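# Place the matching-width blank in the vise

## Task

Pick out the plain metal blank whose width equals that of the dark setting master. Set it in the vise so it rests on the two loose low parallel bars between the jaws, with both bars still standing upright at the end. The blank must be pressed against the fixed jaw (the end block without hoses) and against the work stop (the short rod between the jaws). The setting master and the other blanks must not be left visibly tipped over.

## Robot and tools

Robot: one six-joint arm with a two-finger parallel gripper. The arm's root link sits at (0, 0, +0.091) m in the scene frame, tilted by quat_wxyz (+0.961, +0.218, +0.172, -0.001). Upper arm 428 mm, forearm 505 mm, with the forearm offset 150 mm to one side of the elbow. Joint positions are listed from base to wrist: joint1 to joint6, then the gripper's opening in metres.

Frame: every pose, velocity and target is in the scene frame. Its origin is on the table top directly under the base, +z is up, and +y is to the left when looking along +x. Distances are in metres. Orientations are quaternions written w first (qw, qx, qy, qz). The gripper's fingers point along its own +z axis and close along its own y axis. end_effector_position is the pinch point between the closed pads, about 2 cm short of the fingertips. While closing (mostly with the pads more than 40 mm apart), the tips creep about 10 mm further along +z. Reported poses can be off by a few cm, more at long reach.

Row format, shared by execute_actions and move: 8 numbers [x, y, z, qw, qx, qy, qz, opening]. x, y, z is an absolute gripper position and qw..qz an absolute gripper orientation, both in the scene frame. opening runs from -1 (closed) to +1 (fully open, 0.084 m). It is an absolute command, so 0 means half open, not 'unchanged'. To leave the fingers as they are, resend the current command shown under Tool commands. To hold a part, command a value clearly below grip_measured; the lower it is, the harder the squeeze, up to about 24 N per pad. Closing fast can squeeze harder. Repeat the desired quaternion in every row, rather than copying the last reported one, which may have drifted.

execute_actions(actions, cameras): actions is a list of actions. Each action is a table of 1 to 15 rows, one row per control step of 1/30 s. A short table holds its last row until 15 steps are done. At each step the controller clips the command to within 70 mm and 16 degrees of the measured pose, so one action may fall short; check Hand target and send the remainder next. An action is refused if its target lies more than 0.6 m from the gripper's start position along any gripper axis. An empty list only returns the state and images. cameras picks images by name: cam_head_left, cam_head_right, cam_high, cam_low, cam_wrist. Null, omitted or ["all"] gives all of them; [] gives none.

move(target, speed, blend, opening_speed, blocking, cameras): drives the gripper in a straight line from its Hand target to one absolute row, or through a list of up to 15 rows, within 10 s in total. speed is in m/s, from 0.002 to 0.5 (default 0.25), either one value or one per leg; turning is capped at twice that in rad/s. blend, in m, rounds the corners at intermediate targets (0 stops at each). opening_speed (at least 0.2, per second on the -1..+1 scale) ramps the fingers. The first row's opening is sent at the start, and a later row's opening is applied only after the arm stops there. blocking=false returns after about 0.5 s while the move keeps running, and a new move takes over from the current one. The path does not avoid obstacles. Faster moves stray more and hit harder, and a target set deeper past a contact pushes harder. The result adds a 'move:' line: done (within 3 mm and 2 degrees), off_target, moving, held, or fault, plus limits (paced = pose clipped; held = steps withheld). Neither done nor off_target tells you whether anything is touching.

wait(seconds 0 to 10): lets time pass while the last command is held; a running move continues. stop(): brakes a running move. zoom_image(camera, region [x0, y0, x1, y1] in pixels, at most 504x504): a closer view of that camera's latest image. Every camera image is 672x504. show_instructions(): shows the reference image (job sheet). clear_fault(): clears a reported torque fault only. read_manual(section="licences"): licence texts only. finished_scene(scene): ends the current scene, given by its number, and cannot be undone.

Results: the state gives end_effector_position, end_effector_quat_wxyz and velocities (left out when Joint velocities read 'within noise'), Hand target, Tool commands, grip_measured, Joint positions, and Joint torques (total drive output, offset and noisy; positive toward larger joint values). Calls that run actions also list the position at some steps. 'Wrist depth' is a 7x7 grid of median depths in mm from the wrist camera, rows separated by ' / ', valid from 195 to 3000 mm. '-' means no valid reading; transparent things are not seen.

Things to avoid: dropping or releasing a part while it is moving, slamming, hard hits, and pushing hard. Contact torque at a joint's load limit (waist 55.2, shoulder 55.2, elbow 46, forearm roll 24.8, wrist pitch 15, wrist roll 16.6 N m; held weight counts) causes a TORQUE FAULT that stops the arm until clear_fault is called. Motor heat from holding loads, reaching far or pushing toward an unreachable pose gives a MOTOR HOT line at 65 °C and brakes the arm for 30 to 60 s or more at 80 °C. Keep paths away from the arm's own base, including any mount under it, and avoid small moves with the wrist near joint1's axis: either can flip the shoulder posture or trigger the clearance check. An arm blocked by an object keeps pressing until it is commanded away. Nothing may fall off the table, and the master, the other blanks and the bars must stay upright. Outside forces may occasionally tug a held part or nudge loose objects.

Each tool is called as name(argument=value, ...), one argument or row to a line, values as JSON.

Reference images:

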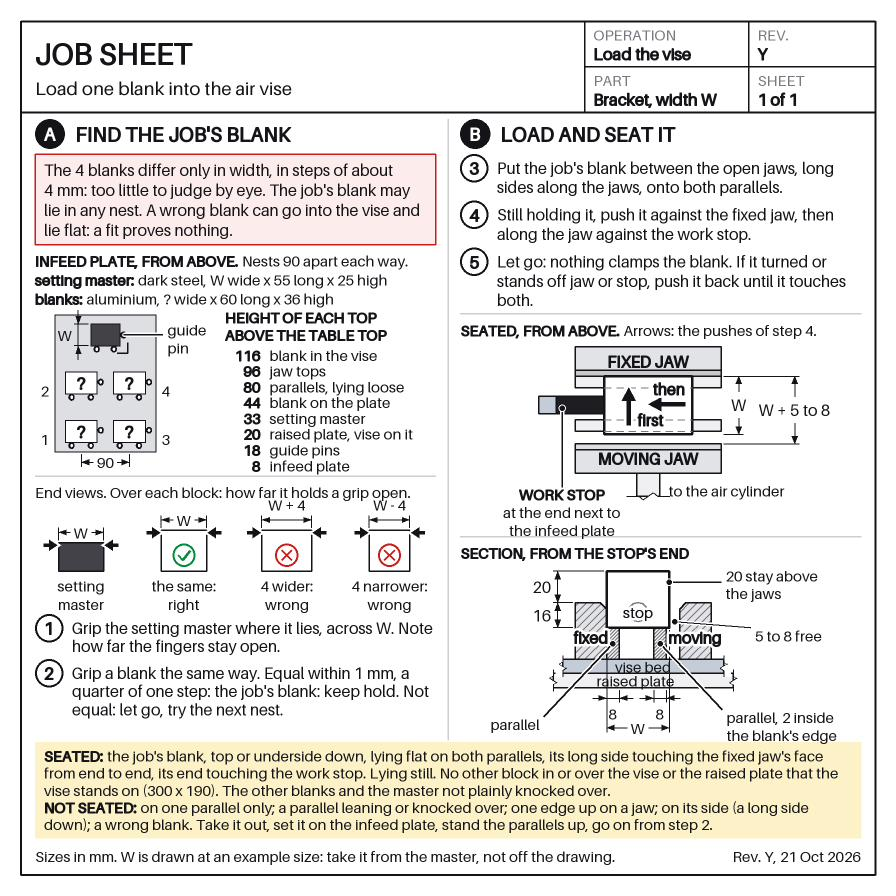

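## Session

move(
  target=[0.5, 0.1, 0.45, 0, 1, 0, 0, 1],
  cameras=["cam_wrist","cam_head_right"],
)

Scene clock: 2.37 s.
end_effector_position=(+0.5001, +0.1000, +0.4499) grip_measured=+1.00 end_effector_quat_wxyz=(+0.000, +1.000, +0.000, +0.000) end_effector_velocity=(-0.001, +0.001, +0.002) end_effector_angular_velocity=(+0.001, -0.001, +0.000)
Joint positions: [0.94 0.072 -0.907 -0.581 -1.21 1.211 0.084]
Joint velocities: [0.005 0.001 -0.002 0.001 -0.003 0.002 0]
Joint torques (N m): [5.34 6.39 -26.4 0.43 0.23 0.02]
Wrist depth (mm): [1345 580 579 582 579 582 578 / 1335 579 579 581 581 579 559 / 1340 579 574 574 573 582 514 / 1336 583 539 575 580 583 545 / 1341 584 574 573 582 584 546 / 1340 585 584 576 583 583 565 / 1347 586 586 585 585 585 583]
Hand target: +0.5000, +0.1000, +0.4500; +0.000, +1.000, +0.000, +0.000
Off the commanded pose: 0.000 m, 0 deg.
move: done
Images, in order (width x height): cam_head_right 672x504, cam_wrist 672x504.

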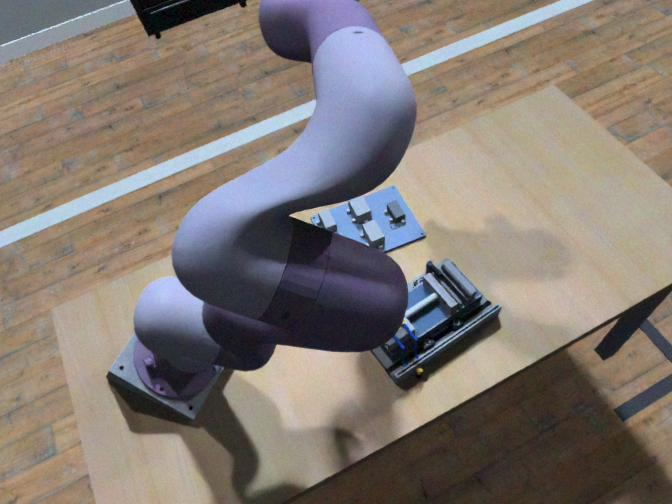

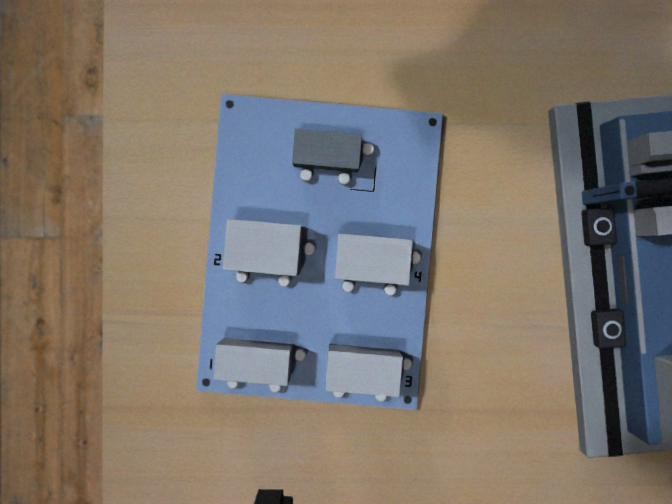

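move(
  target=[
    [0.6447, 0.1465, 0.13, 0, 0.7343, 0.6788, 0, 1],
    [0.6447, 0.1465, 0.042, 0, 0.7343, 0.6788, 0, 1],
    [0.6447, 0.1465, 0.042, 0, 0.7343, 0.6788, 0, -0.6],
  ],
  opening_speed=2,
  blend=[0.03, 0, 0],
  speed=[0.3, 0.15, 0.1],
  cameras=["cam_wrist"],
)

move(
  target=[
    [0.6447, 0.1465, 0.042, 0, 0.7343, 0.6788, 0, 1],
    [0.6447, 0.1465, 0.12, 0, 0.7343, 0.6788, 0, 1],
    [0.4717, 0.2052, 0.12, 0, 0.7343, 0.6788, 0, 1],
    [0.4717, 0.2052, 0.05, 0, 0.7343, 0.6788, 0, 1],
    [0.4717, 0.2052, 0.05, 0, 0.7343, 0.6788, 0, -0.6],
  ],
  opening_speed=2,
  blend=[0, 0.03, 0.03, 0, 0],
  speed=[0.15, 0.2, 0.25, 0.15, 0.1],
  cameras=["cam_wrist"],
)

Scene clock: 27.77 s.
end_effector_position=(+0.6447, +0.1465, +0.0420) grip_measured=-0.36 end_effector_quat_wxyz=(+0.000, +0.734, +0.679, +0.000)
Joint positions: [0.446 -0.646 -1.097 -1.102 -0.622 -0.074 0.028]
Joint velocities: within noise
Joint torques (N m): [15.02 31.45 -16.07 0.55 0.26 0.03]
Wrist depth (mm): [- - - - - - - / - - - - - - - / - - - - - - - / - - - - - - - / - - - - - - - / - - - - - - - / - - - - - - -]
Hand target: +0.6447, +0.1465, +0.0420; +0.000, +0.734, +0.679, +0.000
Off the commanded pose: 0.000 m, 0 deg.
move: done
Images, in order (width x height): cam_wrist 672x504.

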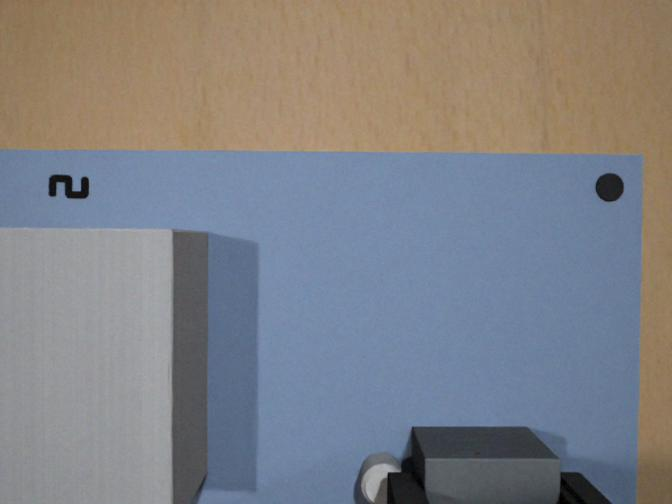

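Scene clock: 32.17 s.
end_effector_position=(+0.4717, +0.2052, +0.0500) grip_measured=-0.36 end_effector_quat_wxyz=(+0.000, +0.734, +0.679, +0.000)
Joint positions: [0.665 -0.634 -0.828 -1.277 -0.59 0.391 0.029]
Joint velocities: within noise
Joint torques (N m): [13.04 24.47 -13.14 0.55 0.16 0.03]
Wrist depth (mm): [- - - - - - - / - - - - - - - / - - - - - - - / - - - - - - - / - - - - - - - / - - - - - - - / - - - - - - -]
Hand target: +0.4717, +0.2052, +0.0500; +0.000, +0.734, +0.679, +0.000
Off the commanded pose: 0.000 m, 0 deg.
move: done
Images, in order (width x height): cam_wrist 672x504.

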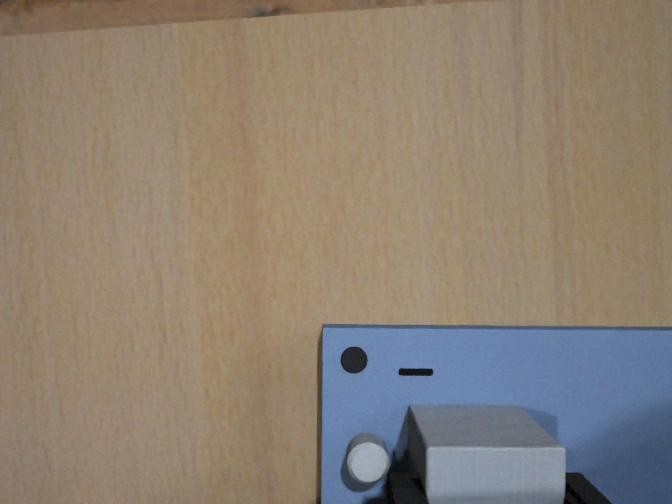

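move(
  target=[
    [0.4717, 0.2052, 0.19, 0, 0.7343, 0.6788, 0, -0.6],
    [0.61, -0.19, 0.28, 0, 0.6691, 0.7431, 0, -0.6],
  ],
  blend=[0.05, 0],
  speed=[0.2, 0.3],
  cameras=["cam_wrist"],
)

Scene clock: 43.87 s.
end_effector_position=(+0.6100, -0.1899, +0.2800) grip_measured=-0.36 end_effector_quat_wxyz=(+0.000, +0.669, +0.743, +0.000)
Joint positions: [0.135 0.209 -0.814 -0.669 -0.834 -1.131 0.029]
Joint velocities: within noise
Joint torques (N m): [3.82 16.96 -24.95 0.81 0.17 -0.04]
Wrist depth (mm): [411 410 411 411 410 408 409 / 411 410 410 410 411 410 410 / 391 390 373 373 350 390 410 / 315 328 351 351 318 390 411 / 316 325 352 326 319 392 410 / 316 353 377 352 332 393 411 / 415 373 - - - 413 414]
Hand target: +0.6100, -0.1900, +0.2800; +0.000, +0.669, +0.743, +0.000
Off the commanded pose: 0.000 m, 0 deg.
move: done
Images, in order (width x height): cam_wrist 672x504.

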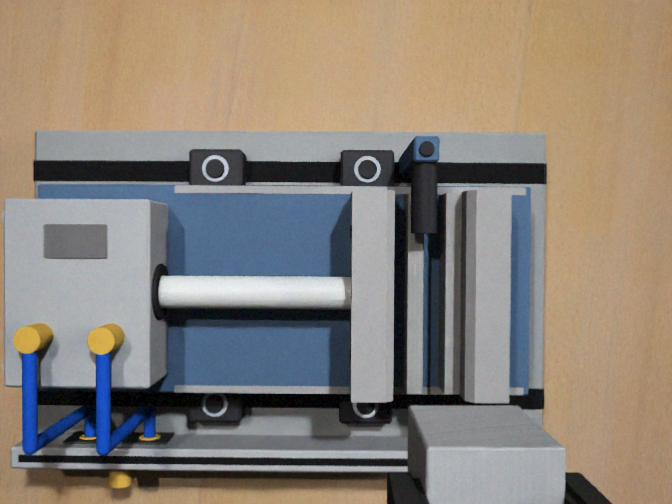

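move(
  target=[0.6163, -0.1471, 0.142, 0, 0.6714, 0.7411, 0, -0.6],
  speed=0.2,
  cameras=["cam_wrist"],
)

Scene clock: 74.60 s.
end_effector_position=(+0.6163, -0.1471, +0.1421) grip_measured=-0.36 end_effector_quat_wxyz=(+0.000, +0.671, +0.741, +0.000)
Joint positions: [0.081 -0.057 -0.788 -0.91 -0.596 -0.854 0.029]
Joint velocities: within noise
Joint torques (N m): [5.84 23.16 -19.09 0.41 0.17 0.03]
Wrist depth (mm): [272 272 272 271 271 271 271 / 273 273 272 272 272 272 272 / 273 273 253 272 272 272 272 / 253 237 253 237 253 253 272 / 213 214 213 212 - 213 274 / 214 214 214 - - - 273 / - 214 214 - - - 274]
Hand target: +0.6163, -0.1471, +0.1420; +0.000, +0.671, +0.741, +0.000
Off the commanded pose: 0.000 m, 0 deg.
move: done
Images, in order (width x height): cam_wrist 672x504.

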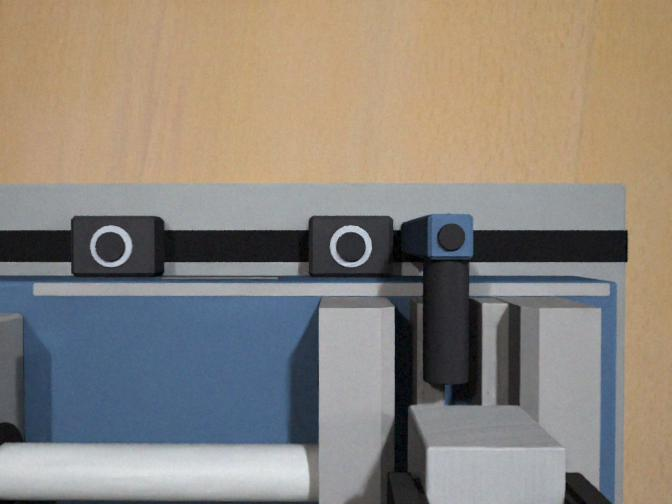

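move(
  target=[
    [0.6163, -0.1471, 0.1222, 0, 0.6714, 0.7411, 0, -0.6],
    [0.6201, -0.1467, 0.1222, 0, 0.6714, 0.7411, 0, -0.6],
    [0.6193, -0.1377, 0.1222, 0, 0.6714, 0.7411, 0, -0.6],
  ],
  speed=[0.04, 0.03, 0.02],
  cameras=["cam_wrist"],
)

Scene clock: 81.67 s.
end_effector_position=(+0.6186, -0.1385, +0.1220) grip_measured=-0.36 end_effector_quat_wxyz=(+0.000, +0.671, +0.741, -0.002)
Joint positions: [0.079 -0.108 -0.798 -0.96 -0.575 -0.795 0.029]
Joint velocities: within noise
Joint torques (N m): [15.87 21.81 -20.53 1.58 8.39 0.3]
Wrist depth (mm): [252 252 251 251 251 250 250 / 253 252 252 252 251 251 251 / 253 253 252 252 251 251 251 / 233 233 233 232 232 232 232 / - 234 233 - - 233 233 / - - - - - - 253 / - - - - - - 253]
Hand target: +0.6193, -0.1377, +0.1222; +0.000, +0.671, +0.741, +0.000
Off the commanded pose: 0.001 m, 0 deg.
move: done
Images, in order (width x height): cam_wrist 672x504.

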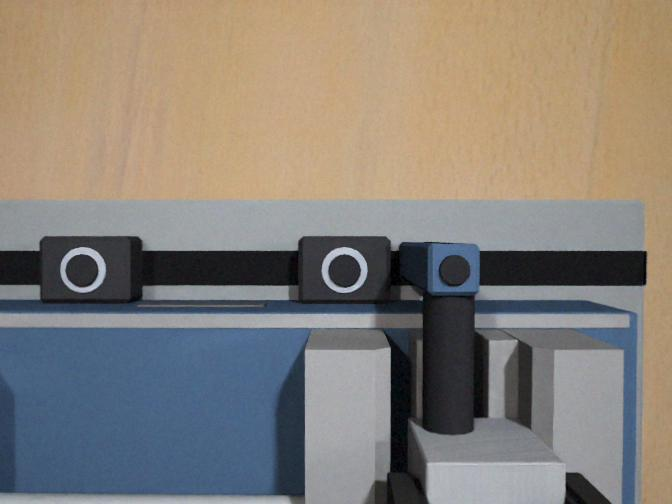

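move(
  target=[
    [0.6193, -0.1377, 0.1222, 0, 0.6714, 0.7411, 0, -0.1],
    [0.6193, -0.1377, 0.155, 0, 0.6714, 0.7411, 0, -1],
    [0.6242, -0.1966, 0.155, 0, 0.6714, 0.7411, 0, -1],
    [0.6242, -0.1966, 0.128, 0, 0.6714, 0.7411, 0, -1],
  ],
  speed=[0.03, 0.1, 0.2, 0.1],
  opening_speed=1.5,
  cameras=["cam_wrist"],
)

Scene clock: 99.87 s.
end_effector_position=(+0.6242, -0.1966, +0.1281) grip_measured=-1.00 end_effector_quat_wxyz=(+0.000, +0.671, +0.741, +0.000)
Joint positions: [-0.025 -0.057 -0.814 -0.889 -0.556 -0.972 0]
Joint velocities: within noise
Joint torques (N m): [4.8 24.13 -18.64 0.58 0.18 -0.03]
Wrist depth (mm): [240 240 239 239 257 238 257 / 222 223 238 222 - 237 239 / 199 199 199 - - - 258 / 199 199 199 - - - 259 / - 199 - - - - 259 / 200 200 199 - - - 260 / 200 200 200 - - - 260]
Hand target: +0.6242, -0.1966, +0.1280; +0.000, +0.671, +0.741, +0.000
Off the commanded pose: 0.000 m, 0 deg.
move: done
Images, in order (width x height): cam_wrist 672x504.

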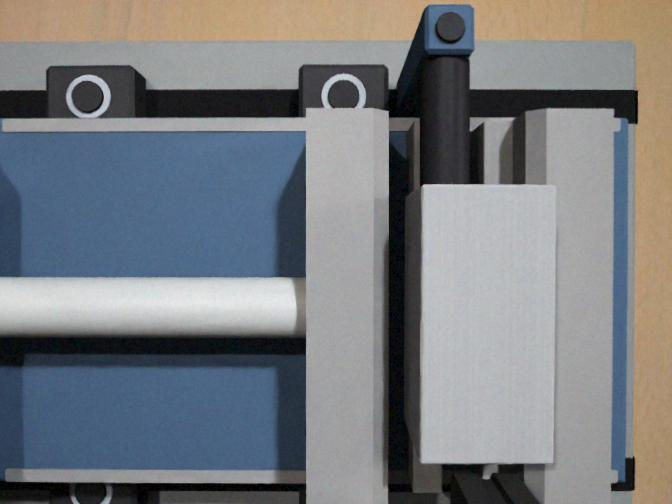

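move(
  target=[
    [0.6232, -0.1862, 0.128, 0, 0.6714, 0.7411, 0, -1],
    [0.6246, -0.2006, 0.128, 0, 0.6714, 0.7411, 0, -1],
    [0.6126, -0.1760, 0.25, 0, 0.6714, 0.7411, 0, -1],
  ],
  speed=[0.02, 0.08, 0.25],
  blend=[0,0.01,0],
  cameras=["cam_wrist"],
)

zoom_image(
  camera="cam_wrist",
  region=[330, 130, 580, 400],
)

Scene clock: 109.97 s.
end_effector_position=(+0.6125, -0.1760, +0.2498) grip_measured=-1.00 end_effector_quat_wxyz=(+0.000, +0.671, +0.741, +0.000)
Joint positions: [0.131 0.152 -0.802 -0.71 -0.778 -1.068 0]
Joint velocities: within noise
Joint torques (N m): [3.23 18.32 -22.97 0.7 0.24 0.07]
Wrist depth (mm): [380 380 377 379 379 379 379 / 381 380 380 381 380 380 380 / 361 361 361 360 360 361 379 / 285 322 321 321 286 360 380 / 286 299 322 296 265 362 381 / 286 322 323 322 265 362 382 / 293 351 362 347 362 363 382]
Hand target: +0.6126, -0.1760, +0.2500; +0.000, +0.671, +0.741, +0.000
Off the commanded pose: 0.000 m, 0 deg.
move: done; blend cut to 0.0072 m at target 2
Images, in order (width x height): cam_wrist 672x504.

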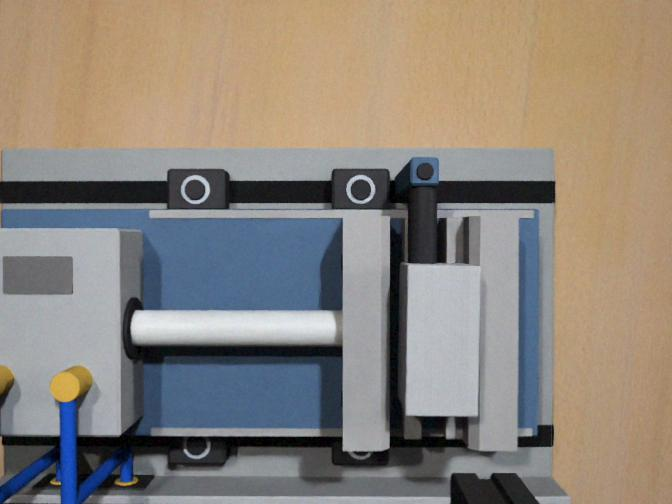

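Scaled by 1.867 from the camera's 672x504 image, which has a finer 960x720 frame.

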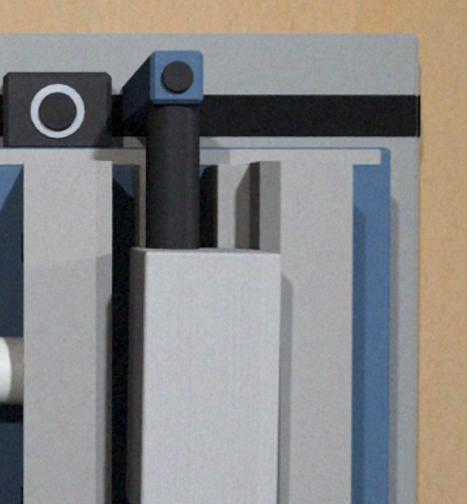

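move(
  target=[
    [0.5802, -0.1567, 0.15, 0, 0.6714, 0.7411, 0, -1],
    [0.5802, -0.1567, 0.128, 0, 0.6714, 0.7411, 0, -1],
    [0.5966, -0.1551, 0.128, 0, 0.6714, 0.7411, 0, -1],
  ],
  speed=[0.2, 0.08, 0.02],
  blend=[0.005,0,0],
  cameras=["cam_wrist"],
)

Scene clock: 140.83 s.
end_effector_position=(+0.5964, -0.1552, +0.1281) grip_measured=-1.00 end_effector_quat_wxyz=(+0.000, +0.671, +0.741, +0.000)
Joint positions: [0.051 -0.044 -0.74 -0.958 -0.561 -0.824 0]
Joint velocities: within noise
Joint torques (N m): [4.6 18.19 -18.52 -0.25 1.92 0.07]
Wrist depth (mm): [258 258 258 258 257 257 257 / 259 258 258 258 258 258 258 / 239 239 239 239 239 239 238 / 239 223 239 238 221 238 238 / 200 200 199 199 - - - / 200 200 200 199 - - - / - - - - - - -]
Hand target: +0.5966, -0.1551, +0.1280; +0.000, +0.671, +0.741, +0.000
Off the commanded pose: 0.000 m, 0 deg.
move: done
Images, in order (width x height): cam_wrist 672x504.

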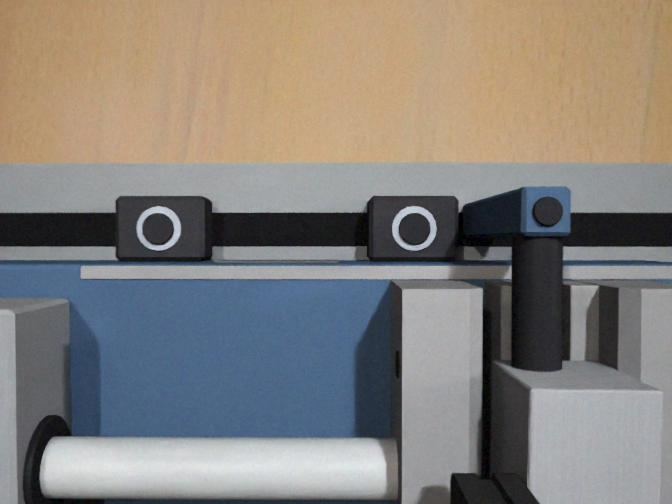

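move(
  target=[
    [0.5978, -0.1550, 0.128, 0, 0.6714, 0.7411, 0, -1],
    [0.5852, -0.1563, 0.128, 0, 0.6714, 0.7411, 0, -1],
    [0.5852, -0.1563, 0.155, 0, 0.6714, 0.7411, 0, -1],
    [0.6244, -0.1986, 0.155, 0, 0.6714, 0.7411, 0, -1],
    [0.6244, -0.1986, 0.128, 0, 0.6714, 0.7411, 0, -1],
    [0.6232, -0.1862, 0.128, 0, 0.6714, 0.7411, 0, -1],
    [0.6246, -0.2006, 0.128, 0, 0.6714, 0.7411, 0, -1],
    [0.6126, -0.1760, 0.25, 0, 0.6714, 0.7411, 0, -1],
  ],
  speed=[0.02, 0.06,0.15,0.2,0.1,0.02,0.08,0.25],
  blend=[0,0.005,0.005,0.005,0,0,0.005,0],
  cameras=["cam_wrist"],
)

zoom_image(
  camera="cam_wrist",
  region=[330, 200, 580, 460],
)

Scene clock: 158.40 s.
end_effector_position=(+0.6125, -0.1760, +0.2498) grip_measured=-1.00 end_effector_quat_wxyz=(+0.000, +0.671, +0.741, +0.000)
Joint positions: [0.131 0.152 -0.802 -0.71 -0.778 -1.068 0]
Joint velocities: within noise
Joint torques (N m): [3.38 17.93 -23.07 0.79 0.19 0.05]
Wrist depth (mm): [380 380 380 380 379 379 378 / 381 381 380 380 379 379 379 / 361 360 360 360 361 360 379 / 285 321 321 320 286 361 380 / 285 298 322 296 265 360 381 / 286 322 322 321 265 362 381 / 293 351 363 347 363 362 382]
Hand target: +0.6126, -0.1760, +0.2500; +0.000, +0.671, +0.741, +0.000
Off the commanded pose: 0.000 m, 0 deg.
move: done
Images, in order (width x height): cam_wrist 672x504.

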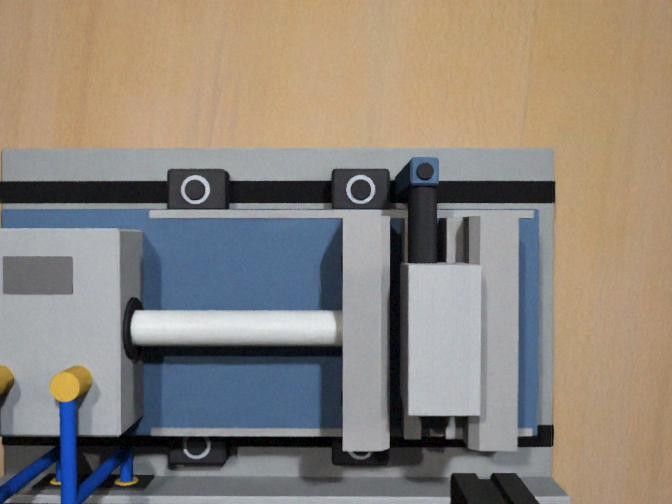

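Scaled by 1.938 from the camera's 672x504 image, which has a finer 960x720 frame.

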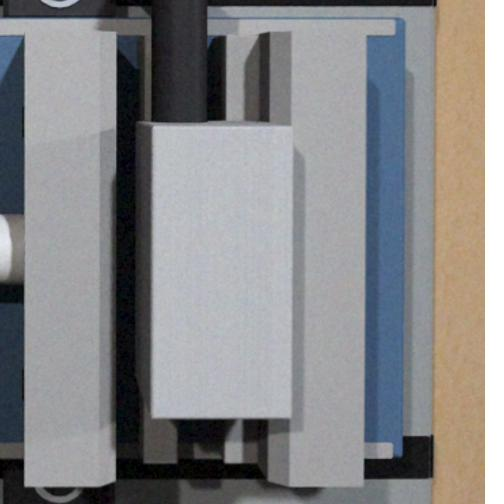

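Straightened by the side push; square to the jaw and at the stop.

finished_scene(
  scene=2,
)

The scene is finished: the task was done.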